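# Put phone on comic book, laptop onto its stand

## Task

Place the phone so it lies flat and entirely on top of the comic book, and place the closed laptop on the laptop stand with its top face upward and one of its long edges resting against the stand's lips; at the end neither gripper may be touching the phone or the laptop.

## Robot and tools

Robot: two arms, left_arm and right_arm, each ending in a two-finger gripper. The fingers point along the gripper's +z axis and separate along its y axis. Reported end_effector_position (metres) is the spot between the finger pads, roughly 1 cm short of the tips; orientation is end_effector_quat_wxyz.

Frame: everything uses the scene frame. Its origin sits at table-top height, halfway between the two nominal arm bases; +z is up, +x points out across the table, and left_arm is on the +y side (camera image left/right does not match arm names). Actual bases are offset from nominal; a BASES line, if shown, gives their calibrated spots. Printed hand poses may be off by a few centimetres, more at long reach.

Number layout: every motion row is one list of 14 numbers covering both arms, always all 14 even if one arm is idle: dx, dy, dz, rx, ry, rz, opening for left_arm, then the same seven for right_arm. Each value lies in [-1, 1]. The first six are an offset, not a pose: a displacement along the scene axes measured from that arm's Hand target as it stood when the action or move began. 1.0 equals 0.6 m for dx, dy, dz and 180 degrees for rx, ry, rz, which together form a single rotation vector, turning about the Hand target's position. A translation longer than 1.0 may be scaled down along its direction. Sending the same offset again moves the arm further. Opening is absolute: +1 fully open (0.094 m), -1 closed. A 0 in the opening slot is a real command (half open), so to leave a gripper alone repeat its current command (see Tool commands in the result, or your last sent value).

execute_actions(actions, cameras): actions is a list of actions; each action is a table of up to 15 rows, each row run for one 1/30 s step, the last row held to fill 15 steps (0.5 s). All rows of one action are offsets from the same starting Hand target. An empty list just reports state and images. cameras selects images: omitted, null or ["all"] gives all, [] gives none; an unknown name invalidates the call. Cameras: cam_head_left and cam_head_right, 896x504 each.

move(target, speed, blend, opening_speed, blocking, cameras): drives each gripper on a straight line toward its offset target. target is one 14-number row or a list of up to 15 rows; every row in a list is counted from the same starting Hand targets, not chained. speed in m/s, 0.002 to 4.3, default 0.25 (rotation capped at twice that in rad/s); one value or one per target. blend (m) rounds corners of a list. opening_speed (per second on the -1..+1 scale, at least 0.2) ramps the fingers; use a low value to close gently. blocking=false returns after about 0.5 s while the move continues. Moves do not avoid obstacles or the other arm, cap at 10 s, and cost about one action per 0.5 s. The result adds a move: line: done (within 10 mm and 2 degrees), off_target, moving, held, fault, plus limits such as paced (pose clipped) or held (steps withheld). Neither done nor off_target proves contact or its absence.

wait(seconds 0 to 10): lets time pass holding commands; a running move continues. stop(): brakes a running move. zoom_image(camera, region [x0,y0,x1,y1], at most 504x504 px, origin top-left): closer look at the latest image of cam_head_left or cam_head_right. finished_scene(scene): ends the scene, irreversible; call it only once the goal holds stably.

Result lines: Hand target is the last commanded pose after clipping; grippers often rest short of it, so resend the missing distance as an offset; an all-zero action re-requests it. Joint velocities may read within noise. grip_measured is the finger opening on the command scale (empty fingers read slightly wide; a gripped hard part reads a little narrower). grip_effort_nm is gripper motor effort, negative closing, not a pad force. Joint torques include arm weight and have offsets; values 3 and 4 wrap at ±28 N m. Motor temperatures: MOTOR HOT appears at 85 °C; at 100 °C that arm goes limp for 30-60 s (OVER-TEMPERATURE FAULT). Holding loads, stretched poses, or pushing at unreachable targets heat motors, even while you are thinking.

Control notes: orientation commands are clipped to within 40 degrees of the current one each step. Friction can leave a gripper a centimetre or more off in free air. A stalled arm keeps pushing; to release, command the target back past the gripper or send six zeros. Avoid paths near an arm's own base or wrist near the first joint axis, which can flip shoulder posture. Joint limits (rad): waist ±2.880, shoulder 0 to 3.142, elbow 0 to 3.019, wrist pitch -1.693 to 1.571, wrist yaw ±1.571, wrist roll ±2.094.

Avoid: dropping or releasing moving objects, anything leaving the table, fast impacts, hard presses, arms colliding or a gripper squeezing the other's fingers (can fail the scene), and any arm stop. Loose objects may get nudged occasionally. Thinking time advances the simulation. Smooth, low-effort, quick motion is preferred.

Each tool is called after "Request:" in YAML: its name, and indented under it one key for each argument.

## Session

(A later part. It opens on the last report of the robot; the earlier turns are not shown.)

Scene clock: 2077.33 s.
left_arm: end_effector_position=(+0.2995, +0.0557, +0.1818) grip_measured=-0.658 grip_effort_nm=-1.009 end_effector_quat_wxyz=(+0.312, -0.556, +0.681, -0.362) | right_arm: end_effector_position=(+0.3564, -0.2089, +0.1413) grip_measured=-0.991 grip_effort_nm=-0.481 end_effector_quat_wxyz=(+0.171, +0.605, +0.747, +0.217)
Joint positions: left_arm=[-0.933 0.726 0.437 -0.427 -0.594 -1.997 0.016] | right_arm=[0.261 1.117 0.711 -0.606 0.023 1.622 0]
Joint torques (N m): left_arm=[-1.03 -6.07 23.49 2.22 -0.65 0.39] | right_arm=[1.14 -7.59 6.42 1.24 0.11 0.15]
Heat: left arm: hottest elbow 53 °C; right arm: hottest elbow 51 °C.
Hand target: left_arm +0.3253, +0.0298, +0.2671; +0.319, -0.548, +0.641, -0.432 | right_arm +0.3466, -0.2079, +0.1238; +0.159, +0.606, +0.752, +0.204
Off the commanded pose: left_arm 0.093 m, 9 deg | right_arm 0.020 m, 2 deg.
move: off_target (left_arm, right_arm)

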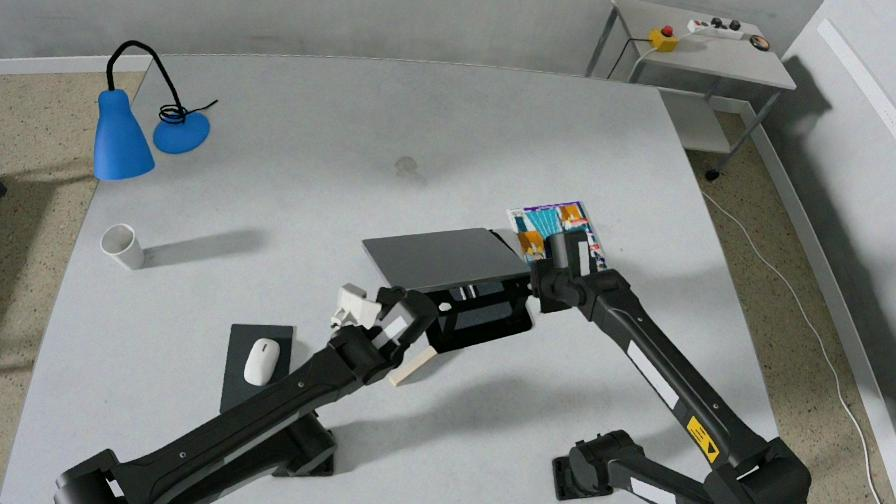

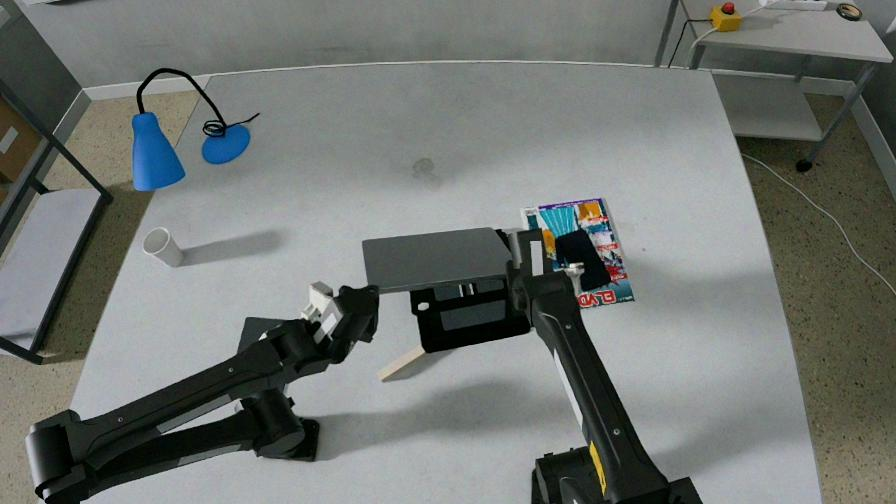

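Request:
move:
  target:
    - [0,0,0,0,0,0,-0.8,0,-0.037,0.16,0,0,0,-1]
    - [0,0,0,0,0,0,-0.8,0.147,-0.105,0.127,0,0,0,-1]
  speed: 0.2

Request:
zoom_image:
  camera: "cam_head_left"
  region: [425, 195, 625, 345]

Request:
zoom_image:
  camera: "cam_head_right"
  region: [425, 195, 625, 345]

Scene clock: 2094.87 s.
left_arm: end_effector_position=(+0.2994, +0.0559, +0.1819) grip_measured=-0.658 grip_effort_nm=-1.004 end_effector_quat_wxyz=(+0.312, -0.556, +0.681, -0.361) | right_arm: end_effector_position=(+0.4076, -0.2685, +0.1756) grip_measured=-0.991 grip_effort_nm=-0.476 end_effector_quat_wxyz=(+0.137, +0.612, +0.757, +0.185)
Joint positions: left_arm=[-0.933 0.725 0.437 -0.428 -0.595 -1.997 0.016] | right_arm=[0.055 1.248 0.941 -0.808 -0.086 1.44 0]
Joint torques (N m): left_arm=[-1.14 -5.77 23.51 2 -0.64 0.36] | right_arm=[-0.26 -9.29 12.89 1.33 -0.04 0.01]
Motor temperatures (°C): left_arm=[22 25 59 24 28 24 29] | right_arm=[26 32 49 25 24 23 26]
Heat: left arm: hottest elbow 59 °C; right arm: hottest elbow 49 °C.
Hand target: left_arm +0.3253, +0.0298, +0.2671; +0.319, -0.548, +0.641, -0.432 | right_arm +0.4348, -0.2709, +0.2000; +0.159, +0.606, +0.752, +0.204
Off the commanded pose: left_arm 0.093 m, 9 deg | right_arm 0.037 m, 4 deg.
move: off_target (left_arm, right_arm)

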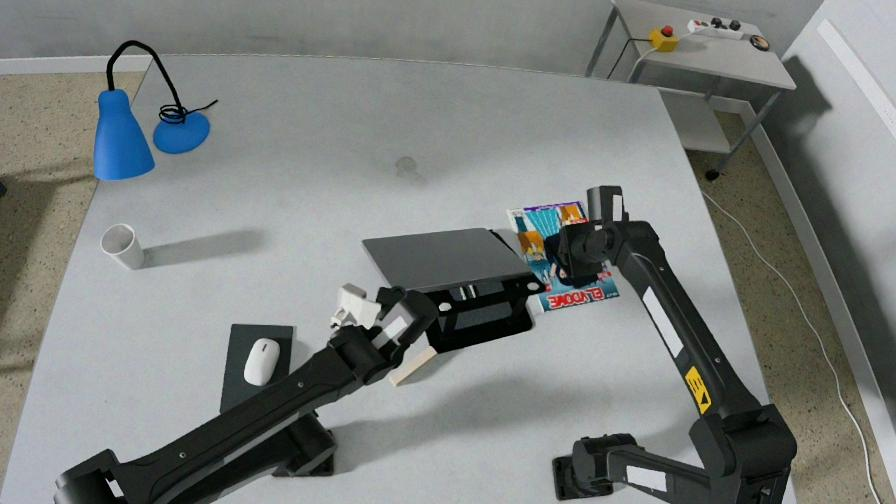

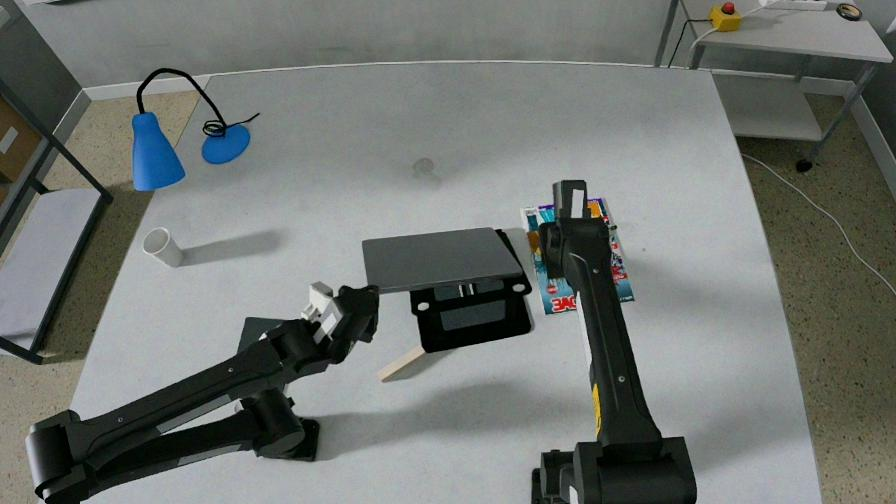

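Scaled by 2.520.

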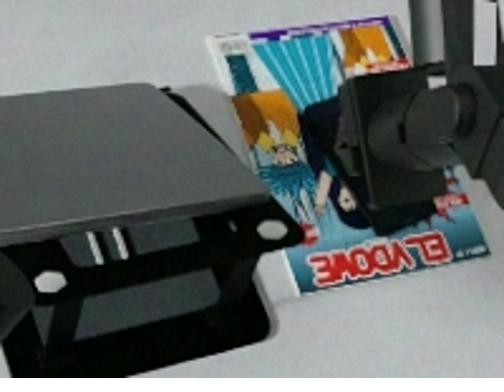

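Scaled by 2.520.

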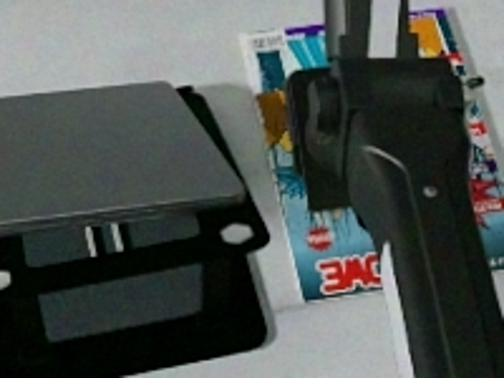

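Request:
move:
  target:
    - [0,0,0,0,0,0,-0.8,0.015,0.0,-0.18,0,0,0,-1]
    - [0,0,0,0,0,0,-0.8,0.015,0.05,-0.18,0,0,0,-1]
  speed: 0.15

Request:
zoom_image:
  camera: "cam_head_left"
  region: [425, 195, 625, 345]

Scene clock: 2100.23 s.
left_arm: end_effector_position=(+0.2992, +0.0561, +0.1821) grip_measured=-0.658 grip_effort_nm=-1.009 end_effector_quat_wxyz=(+0.312, -0.556, +0.680, -0.362) | right_arm: end_effector_position=(+0.4429, -0.2443, +0.1015) grip_measured=-0.991 grip_effort_nm=-0.476 end_effector_quat_wxyz=(+0.163, +0.605, +0.751, +0.207)
Joint positions: left_arm=[-0.933 0.724 0.437 -0.429 -0.595 -1.997 0.016] | right_arm=[0.113 1.408 0.851 -0.483 -0.054 1.49 0]
Joint torques (N m): left_arm=[-0.91 -5.36 23.45 2.04 -0.61 0.37] | right_arm=[0.91 -11.16 7.51 1.46 0.13 0.17]
Motor temperatures (°C): left_arm=[22 25 60 24 28 24 29] | right_arm=[26 33 50 25 24 23 26]
Heat: left arm: hottest elbow 60 °C; right arm: hottest elbow 50 °C.
Hand target: left_arm +0.3253, +0.0298, +0.2671; +0.319, -0.548, +0.641, -0.432 | right_arm +0.4437, -0.2409, +0.0919; +0.159, +0.607, +0.752, +0.204
Off the commanded pose: left_arm 0.093 m, 9 deg | right_arm 0.010 m, 1 deg.
move: off_target (left_arm)

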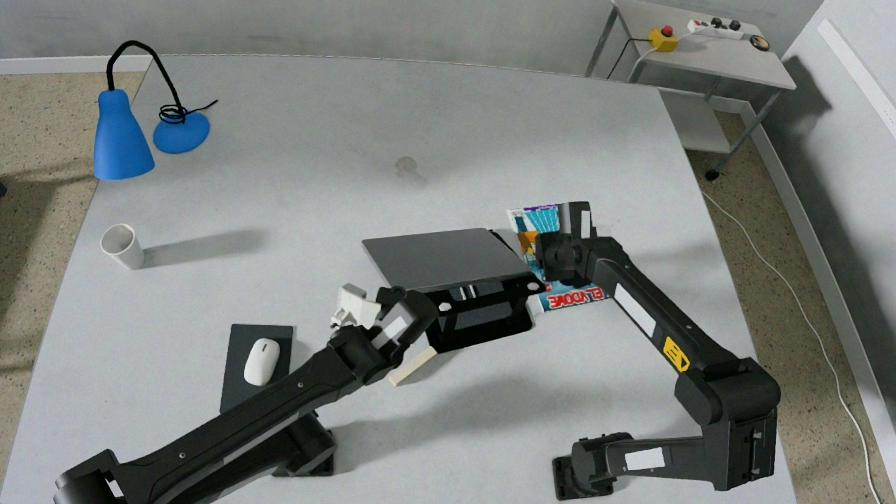

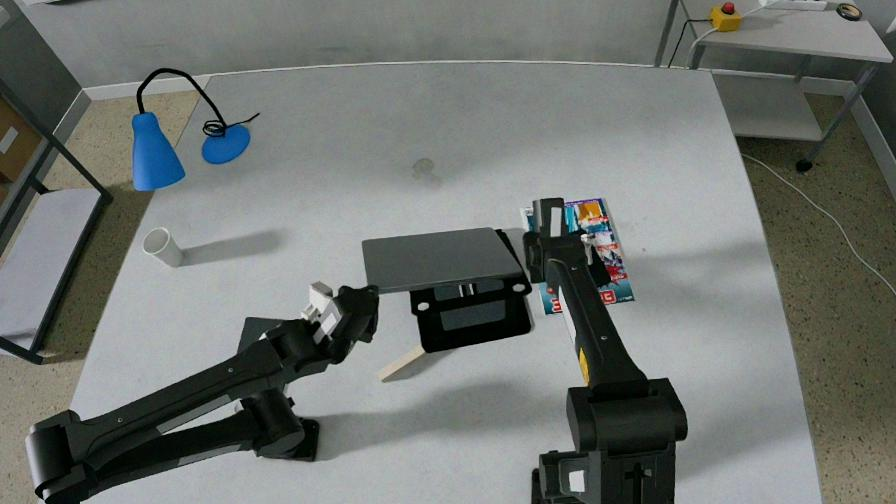

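Scaled by 2.520.

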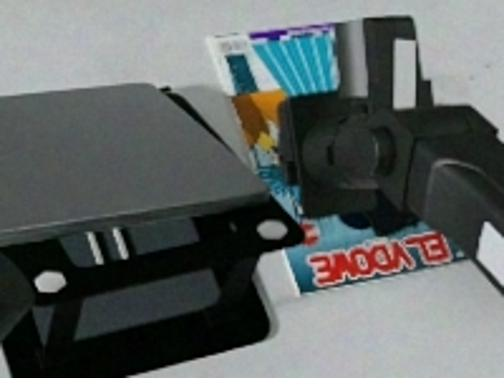

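Request:
move:
  target:
    - [0,0,0,0,0,0,-0.8,-0.02,0.0,-0.055,0,0,0,-1]
    - [0,0,0,0,0,0,-0.8,-0.02,0.08,-0.055,0,0,0,-1]
  speed: 0.1

Request:
zoom_image:
  camera: "cam_head_left"
  region: [425, 195, 625, 345]

Request:
zoom_image:
  camera: "cam_head_right"
  region: [425, 195, 625, 345]

Scene clock: 2104.50 s.
left_arm: end_effector_position=(+0.3018, +0.0633, +0.1822) grip_measured=-0.658 grip_effort_nm=-1.009 end_effector_quat_wxyz=(+0.323, -0.560, +0.676, -0.353) | right_arm: end_effector_position=(+0.4340, -0.2300, +0.0708) grip_measured=-0.991 grip_effort_nm=-0.476 end_effector_quat_wxyz=(+0.181, +0.620, +0.739, +0.193)
Joint positions: left_arm=[-0.921 0.722 0.437 -0.439 -0.612 -1.992 0.016] | right_arm=[0.177 1.444 0.79 -0.382 0.032 1.57 0]
Joint torques (N m): left_arm=[-1.32 -5.54 23.61 2.39 0.19 0.32] | right_arm=[5.13 -10.23 7.57 1.46 -0.62 0.43]
Motor temperatures (°C): left_arm=[22 25 61 24 28 24 29] | right_arm=[26 33 50 25 24 23 26]
Heat: left arm: hottest elbow 61 °C; right arm: hottest elbow 50 °C.
Hand target: left_arm +0.3253, +0.0298, +0.2671; +0.319, -0.548, +0.641, -0.432 | right_arm +0.4317, -0.1929, +0.0588; +0.159, +0.606, +0.752, +0.204
Off the commanded pose: left_arm 0.094 m, 10 deg | right_arm 0.039 m, 4 deg.
move: off_target (left_arm, right_arm)

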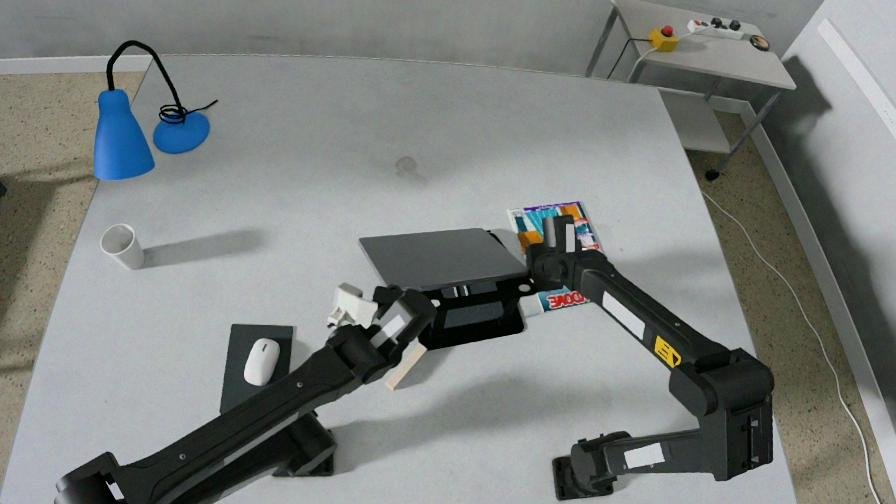

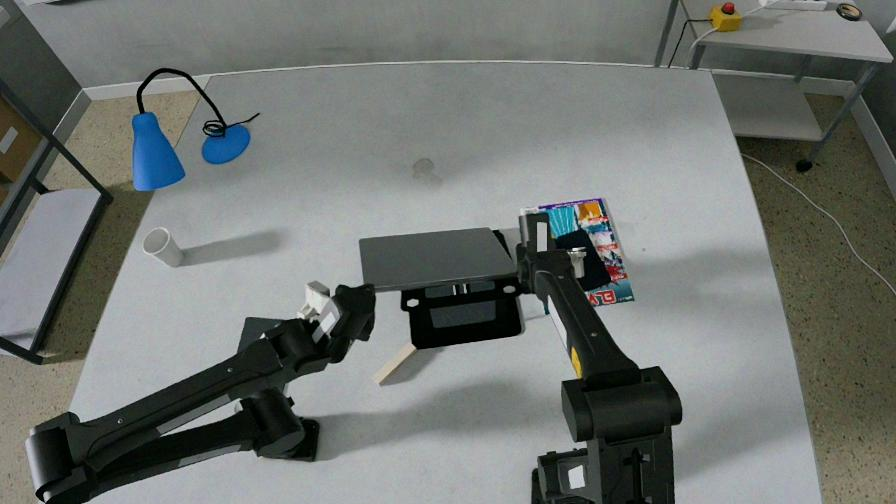

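Scaled by 2.520.

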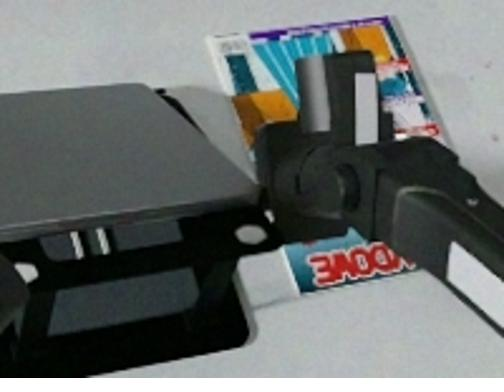

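Scaled by 2.520.

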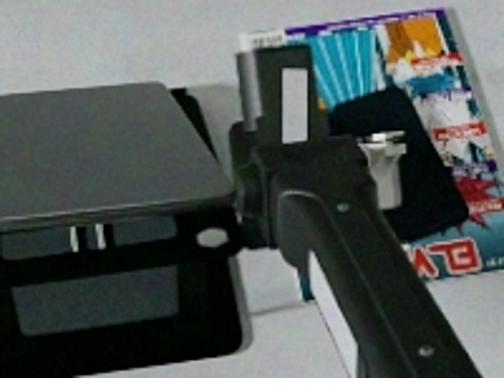

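Request:
move:
  target: [0,-0.02,0,0,0,0,-0.8,0.01,0.06,0.0,0,0,0,-1]
  speed: 0.08

Request:
zoom_image:
  camera: "cam_head_left"
  region: [365, 195, 565, 345]

Request:
zoom_image:
  camera: "cam_head_right"
  region: [355, 195, 555, 345]

Scene clock: 2107.67 s.
left_arm: end_effector_position=(+0.3020, +0.0720, +0.1845) grip_measured=-0.658 grip_effort_nm=-1.009 end_effector_quat_wxyz=(+0.339, -0.564, +0.669, -0.344) | right_arm: end_effector_position=(+0.4319, -0.2211, +0.0686) grip_measured=-0.991 grip_effort_nm=-0.476 end_effector_quat_wxyz=(+0.190, +0.636, +0.725, +0.183)
Joint positions: left_arm=[-0.921 0.711 0.437 -0.461 -0.652 -1.995 0.016] | right_arm=[0.218 1.45 0.79 -0.382 0.09 1.64 0]
Joint torques (N m): left_arm=[-4.72 -2.73 24.81 3.12 0.71 0.15] | right_arm=[8.12 -8.47 10 1.1 -1.19 0.41]
Motor temperatures (°C): left_arm=[22 25 62 24 28 24 29] | right_arm=[26 33 49 25 24 23 26]
Heat: left arm: hottest elbow 62 °C; right arm: hottest elbow 49 °C.
Hand target: left_arm +0.3252, +0.0177, +0.2671; +0.319, -0.548, +0.641, -0.432 | right_arm +0.4377, -0.1570, +0.0588; +0.159, +0.607, +0.752, +0.204
Off the commanded pose: left_arm 0.102 m, 11 deg | right_arm 0.065 m, 6 deg.
move: off_target (left_arm, right_arm)

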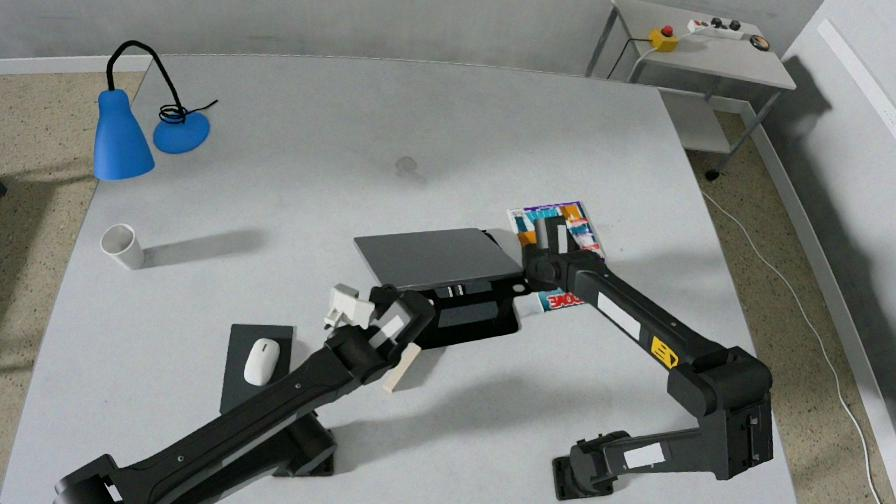

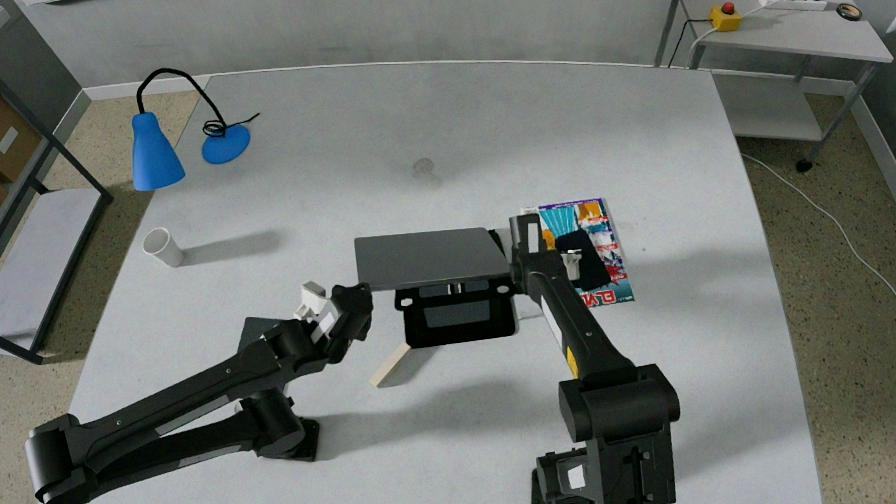

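Scaled by 2.520.

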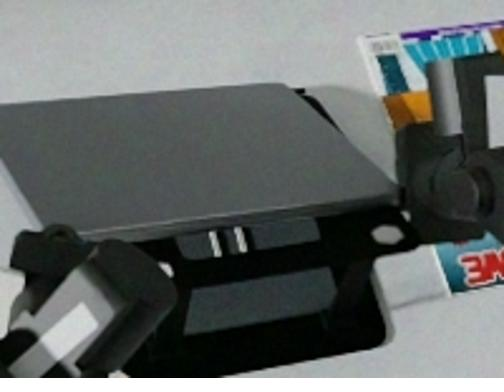

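Scaled by 2.520.

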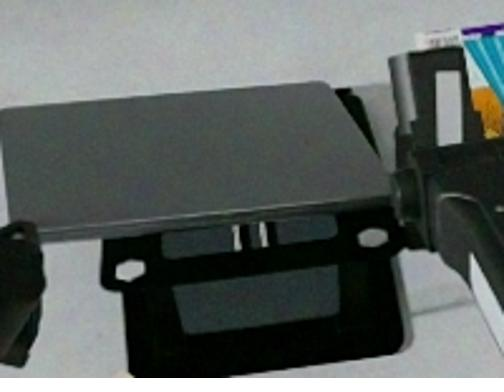

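Request:
move:
  target: [0,-0.08,0,0,0,0,-0.8,0,0,0.0,0,0,0,-1]
  speed: 0.08

Request:
zoom_image:
  camera: "cam_head_left"
  region: [365, 195, 565, 345]

Request:
zoom_image:
  camera: "cam_head_right"
  region: [355, 195, 555, 345]

Scene clock: 2112.83 s.
left_arm: end_effector_position=(+0.2993, +0.0687, +0.1821) grip_measured=-0.658 grip_effort_nm=-1.009 end_effector_quat_wxyz=(+0.371, -0.576, +0.653, -0.321) | right_arm: end_effector_position=(+0.4318, -0.2215, +0.0679) grip_measured=-0.991 grip_effort_nm=-0.471 end_effector_quat_wxyz=(+0.192, +0.644, +0.718, +0.181)
Joint positions: left_arm=[-0.991 0.78 0.461 -0.502 -0.785 -2.086 0.016] | right_arm=[0.222 1.452 0.79 -0.382 0.103 1.663 0]
Joint torques (N m): left_arm=[-8.29 -1.14 27.7 3.79 2.08 0.22] | right_arm=[7.82 -8.82 9.99 1.09 -1.61 0.24]
Motor temperatures (°C): left_arm=[22 25 63 24 28 24 29] | right_arm=[26 33 49 25 25 23 26]
Heat: left arm: hottest elbow 63 °C; right arm: hottest elbow 49 °C.
Hand target: left_arm +0.3252, -0.0302, +0.2672; +0.319, -0.548, +0.641, -0.432 | right_arm +0.4378, -0.1571, +0.0589; +0.159, +0.607, +0.752, +0.204
Off the commanded pose: left_arm 0.133 m, 14 deg | right_arm 0.065 m, 7 deg.
move: off_target (left_arm, right_arm)

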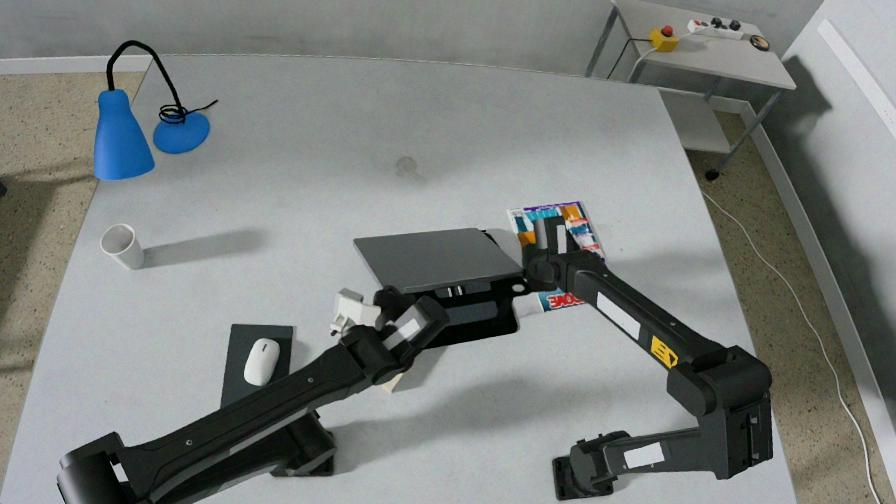

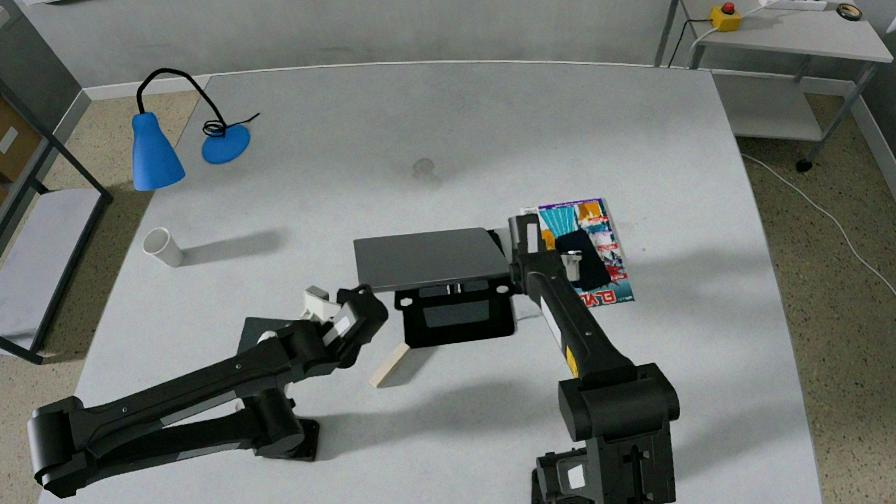

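Scaled by 2.520.

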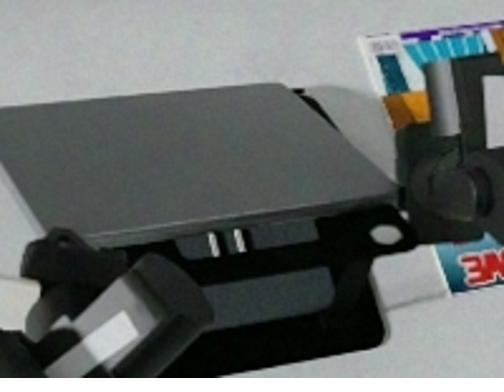

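Scaled by 2.520.

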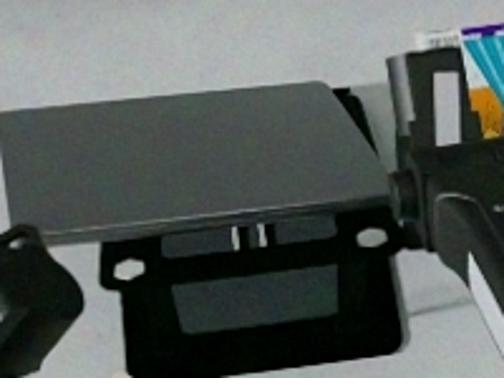

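Request:
move:
  target:
    - [-0.01,0.05,0,0,0,0,-0.8,0,-0.205,0.02,0,0,0,-1]
    - [-0.022,0.125,-0.009,0,0,0,-0.8,-0.063,-0.205,0.30,0,0,0,-1]
    - [-0.022,0.125,-0.009,0,0,0,-0.8,-0.28,0,0.27,0.0193,-0.193,-0.0673,-0.35]
  speed: 0.25

Request:
zoom_image:
  camera: "cam_head_left"
  region: [365, 195, 565, 345]

Request:
zoom_image:
  camera: "cam_head_right"
  region: [355, 195, 555, 345]

Scene clock: 2134.97 s.
left_arm: end_effector_position=(+0.2992, +0.0554, +0.2007) grip_measured=-0.660 grip_effort_nm=-1.009 end_effector_quat_wxyz=(+0.315, -0.549, +0.683, -0.365) | right_arm: end_effector_position=(+0.2714, -0.1608, +0.2270) grip_measured=-0.352 grip_effort_nm=0.066 end_effector_quat_wxyz=(+0.381, +0.599, +0.595, +0.378)
Joint positions: left_arm=[-0.935 0.699 0.473 -0.477 -0.595 -1.979 0.016] | right_arm=[0.8 0.695 0.474 -0.378 0.718 1.992 0.03]
Joint torques (N m): left_arm=[-0.79 -7.18 17.7 3.22 -0.46 0.21] | right_arm=[1.44 -2.32 8.31 1.8 0.36 0.15]
Motor temperatures (°C): left_arm=[23 25 69 24 32 24 30] | right_arm=[26 33 49 25 27 23 26]
Heat: left arm: hottest elbow 69 °C; right arm: hottest elbow 49 °C.
Hand target: left_arm +0.3120, +0.0448, +0.2617; +0.319, -0.548, +0.641, -0.432 | right_arm +0.2698, -0.1570, +0.2208; +0.378, +0.597, +0.597, +0.380
Off the commanded pose: left_arm 0.063 m, 9 deg | right_arm 0.007 m, 0 deg.
move: off_target (left_arm)

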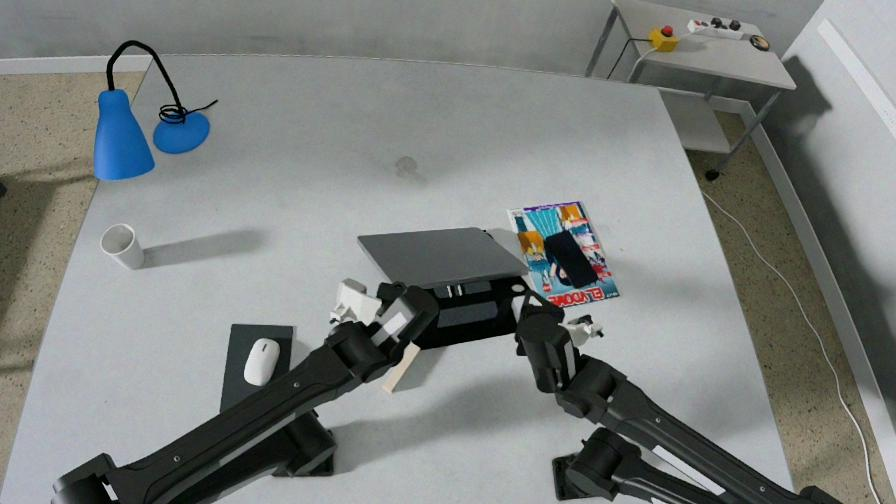

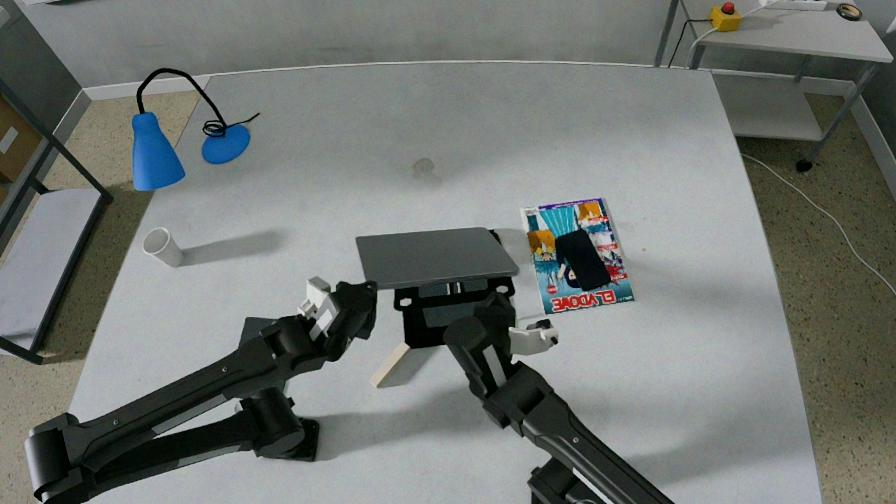

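Scaled by 2.520.

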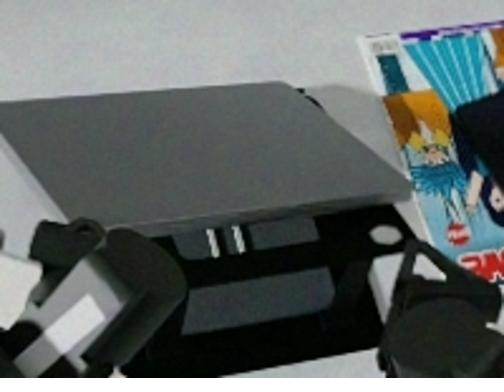

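Scaled by 2.520.

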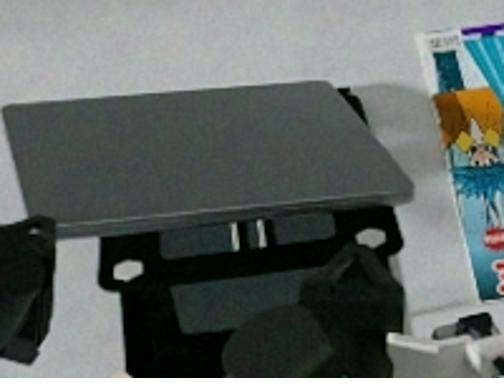

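Request:
move:
  target: [0,0,0,0,0,0,-0.8,0.058,0.04,-0.083,0.075,0,0,-0.1]
  speed: 0.2

Request:
zoom_image:
  camera: "cam_head_left"
  region: [425, 225, 585, 345]

Request:
zoom_image:
  camera: "cam_head_right"
  region: [405, 225, 565, 345]

Scene clock: 2144.50 s.
left_arm: end_effector_position=(+0.2988, +0.0555, +0.2023) grip_measured=-0.661 grip_effort_nm=-1.004 end_effector_quat_wxyz=(+0.315, -0.548, +0.682, -0.367) | right_arm: end_effector_position=(+0.3034, -0.1283, +0.1802) grip_measured=-0.101 grip_effort_nm=0.061 end_effector_quat_wxyz=(+0.309, +0.620, +0.559, +0.456)
Joint positions: left_arm=[-0.935 0.693 0.473 -0.477 -0.593 -1.977 0.016] | right_arm=[0.733 0.896 0.385 0.033 0.546 2.075 0.042]
Joint torques (N m): left_arm=[-0.97 -6.89 17.55 3.11 -0.53 0.17] | right_arm=[-0.44 -4.42 7.46 1.92 0.15 0.14]
Motor temperatures (°C): left_arm=[23 25 64 24 31 24 30] | right_arm=[26 33 49 25 26 23 26]
Heat: left arm: hottest elbow 64 °C; right arm: hottest elbow 49 °C.
Hand target: left_arm +0.3120, +0.0448, +0.2617; +0.319, -0.548, +0.641, -0.432 | right_arm +0.3046, -0.1329, +0.1712; +0.305, +0.637, +0.548, +0.448
Off the commanded pose: left_arm 0.062 m, 9 deg | right_arm 0.010 m, 3 deg.
joint sent to its limit (right arm) — joint 6 (wrist roll), upper limit. The joint targets still meet the commanded pose.
move: off_target (left_arm, right_arm)

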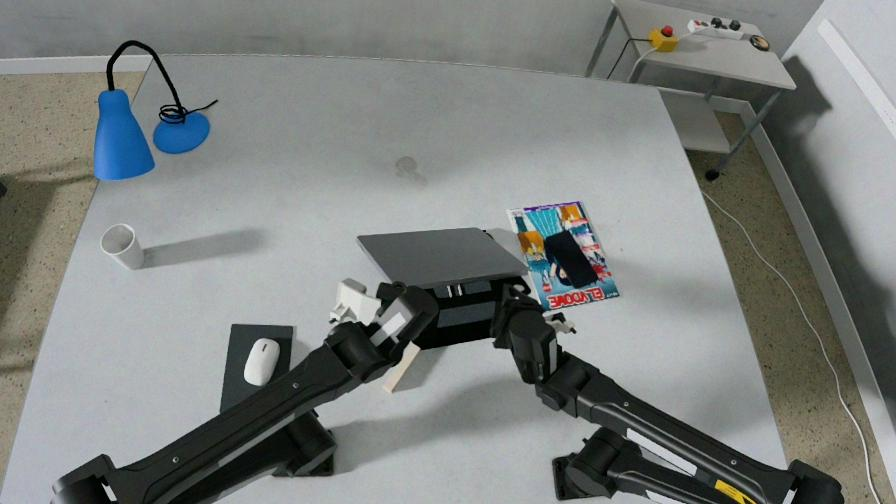

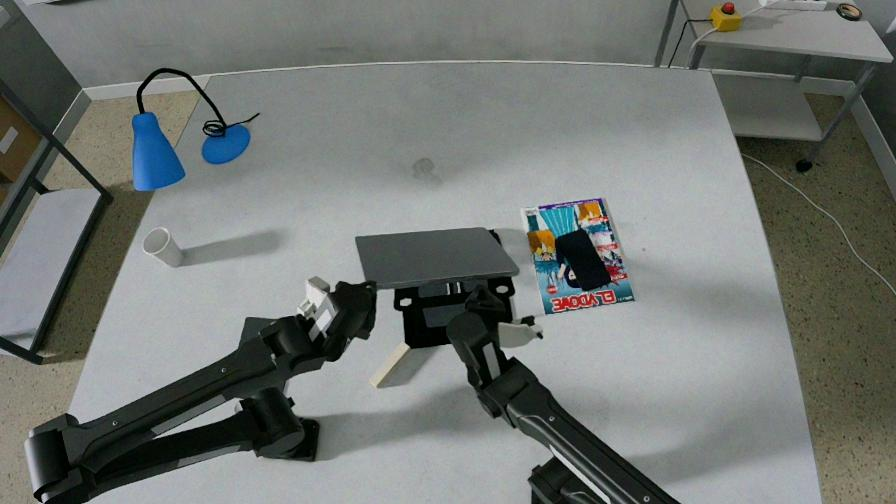

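Scaled by 3.150.

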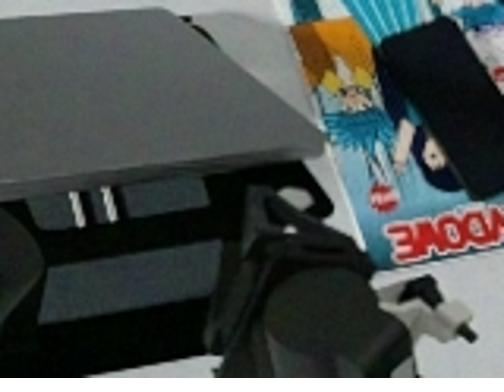

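Scaled by 3.150.

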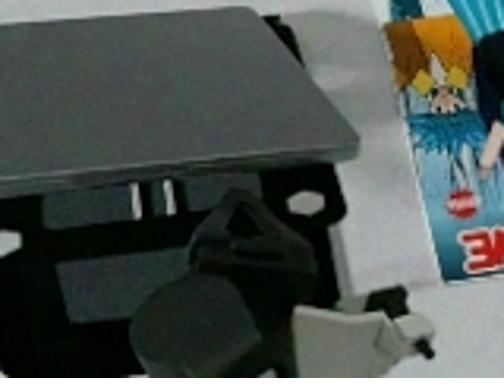

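Request:
move:
  target: [0,0,0,0,0,0,-0.8,0.06,-0.002,-0.033,0,0,0,-0.1]
  speed: 0.1

Request:
zoom_image:
  camera: "cam_head_left"
  region: [425, 225, 585, 345]

Request:
zoom_image:
  camera: "cam_head_right"
  region: [405, 225, 565, 345]

Scene clock: 2149.37 s.
left_arm: end_effector_position=(+0.2994, +0.0562, +0.2022) grip_measured=-0.661 grip_effort_nm=-1.013 end_effector_quat_wxyz=(+0.314, -0.551, +0.680, -0.367) | right_arm: end_effector_position=(+0.3289, -0.1275, +0.1700) grip_measured=-0.101 grip_effort_nm=0.066 end_effector_quat_wxyz=(+0.299, +0.626, +0.541, +0.475)
Joint positions: left_arm=[-0.932 0.693 0.473 -0.477 -0.592 -1.982 0.016] | right_arm=[0.665 1.007 0.385 0.192 0.479 2.076 0.042]
Joint torques (N m): left_arm=[-1.26 -6.3 17.68 3.17 -0.55 0.24] | right_arm=[-1.67 -0.91 8.88 1.24 0.1 0.05]
Motor temperatures (°C): left_arm=[23 25 62 24 30 24 30] | right_arm=[26 33 48 25 26 23 26]
Heat: left arm: hottest elbow 62 °C; right arm: hottest elbow 48 °C.
Hand target: left_arm +0.3120, +0.0448, +0.2617; +0.319, -0.548, +0.641, -0.432 | right_arm +0.3406, -0.1342, +0.1513; +0.305, +0.638, +0.548, +0.448
Off the commanded pose: left_arm 0.062 m, 9 deg | right_arm 0.023 m, 4 deg.
move: off_target (left_arm, right_arm)

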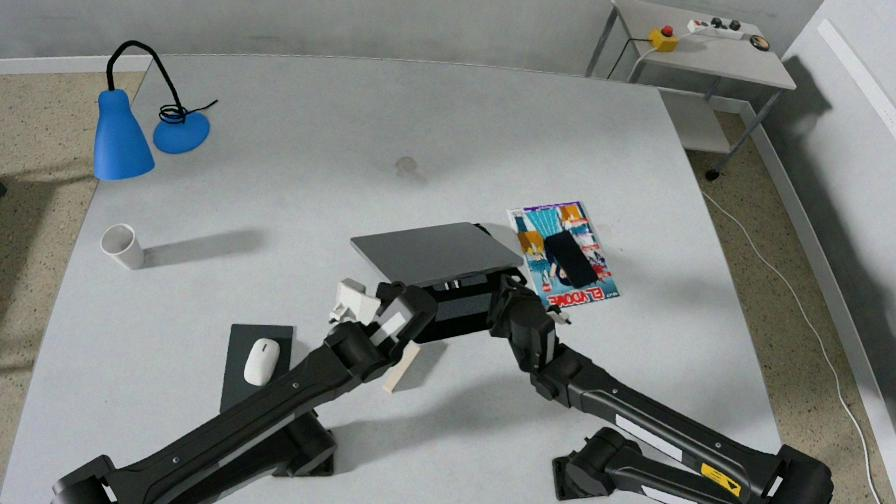

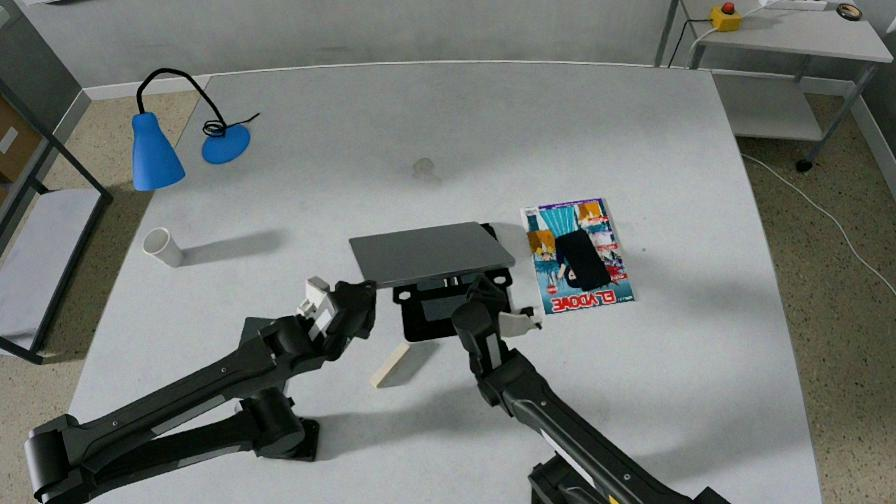

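Scaled by 3.150.

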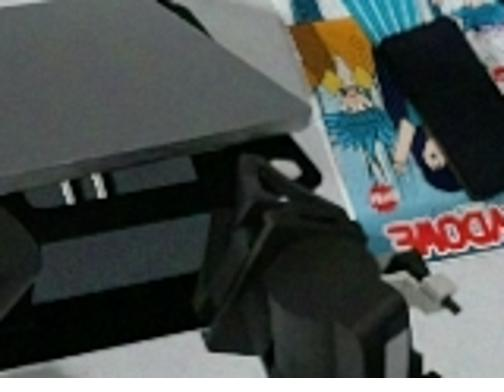

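Scaled by 3.150.

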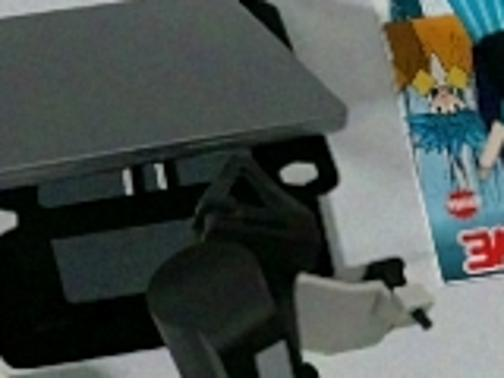

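Request:
move:
  target:
    - [0,0,0,0,0,0,-0.8,-0.05,0,0.0,0,0,0,-0.1]
    - [0,0,0,0,0,0,-0.8,-0.05,0.0,-0.035,0,0,0,-0.1]
  speed: 0.15

Request:
zoom_image:
  camera: "cam_head_left"
  region: [425, 225, 585, 345]

Request:
zoom_image:
  camera: "cam_head_right"
  region: [405, 225, 565, 345]

Scene clock: 2161.73 s.
left_arm: end_effector_position=(+0.2996, +0.0567, +0.2024) grip_measured=-0.661 grip_effort_nm=-1.013 end_effector_quat_wxyz=(+0.315, -0.551, +0.680, -0.367) | right_arm: end_effector_position=(+0.3147, -0.1372, +0.1379) grip_measured=-0.101 grip_effort_nm=0.066 end_effector_quat_wxyz=(+0.312, +0.631, +0.549, +0.451)
Joint positions: left_arm=[-0.931 0.693 0.473 -0.477 -0.593 -1.982 0.016] | right_arm=[0.688 1.04 0.324 0.236 0.528 2.077 0.042]
Joint torques (N m): left_arm=[-1.85 -6.12 17.66 3.07 -0.53 0.22] | right_arm=[1.44 -4.6 6.58 1.92 0.27 0.13]
Motor temperatures (°C): left_arm=[23 25 59 24 30 24 30] | right_arm=[26 33 48 25 25 23 26]
Heat: left arm: hottest elbow 59 °C; right arm: hottest elbow 48 °C.
Hand target: left_arm +0.3121, +0.0449, +0.2617; +0.319, -0.548, +0.641, -0.432 | right_arm +0.3106, -0.1342, +0.1303; +0.305, +0.638, +0.548, +0.448
Off the commanded pose: left_arm 0.062 m, 9 deg | right_arm 0.009 m, 1 deg.
joint sent to its limit (right arm) — joint 6 (wrist roll), upper limit. The joint targets still meet the commanded pose.
move: off_target (left_arm)

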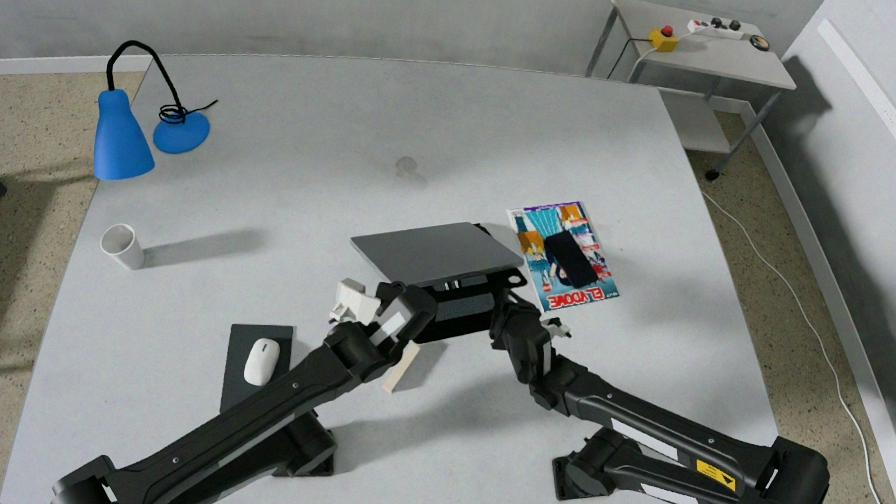

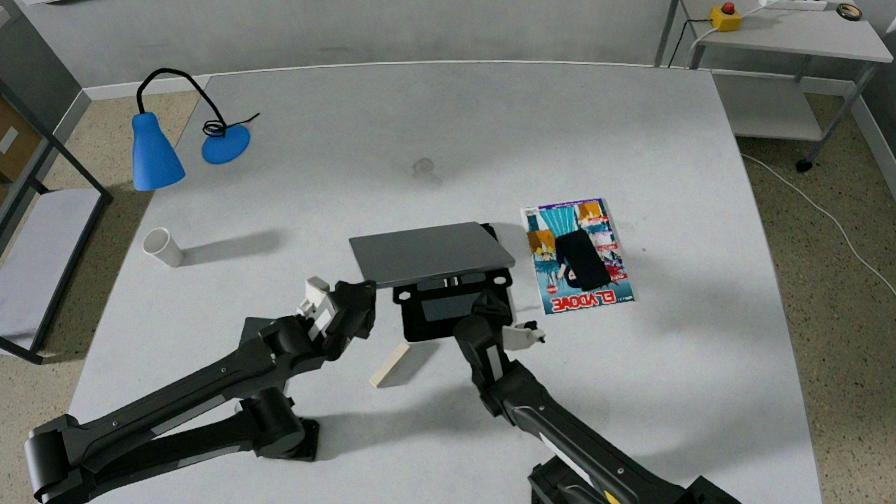

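Scaled by 3.150.

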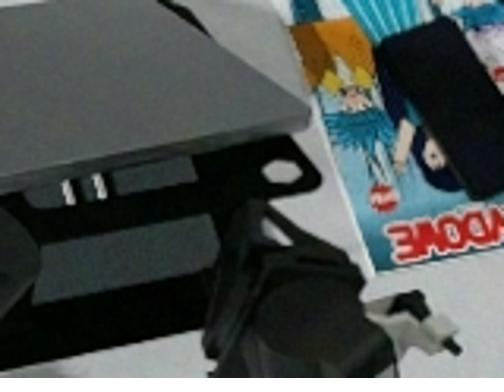

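Scaled by 3.150.

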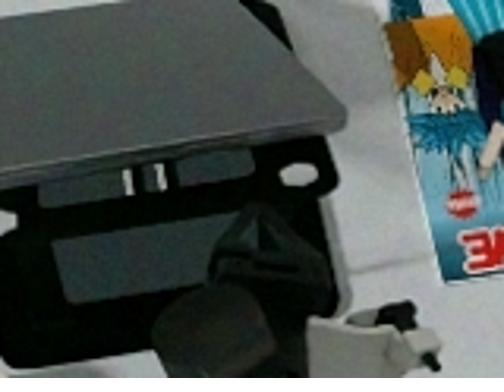

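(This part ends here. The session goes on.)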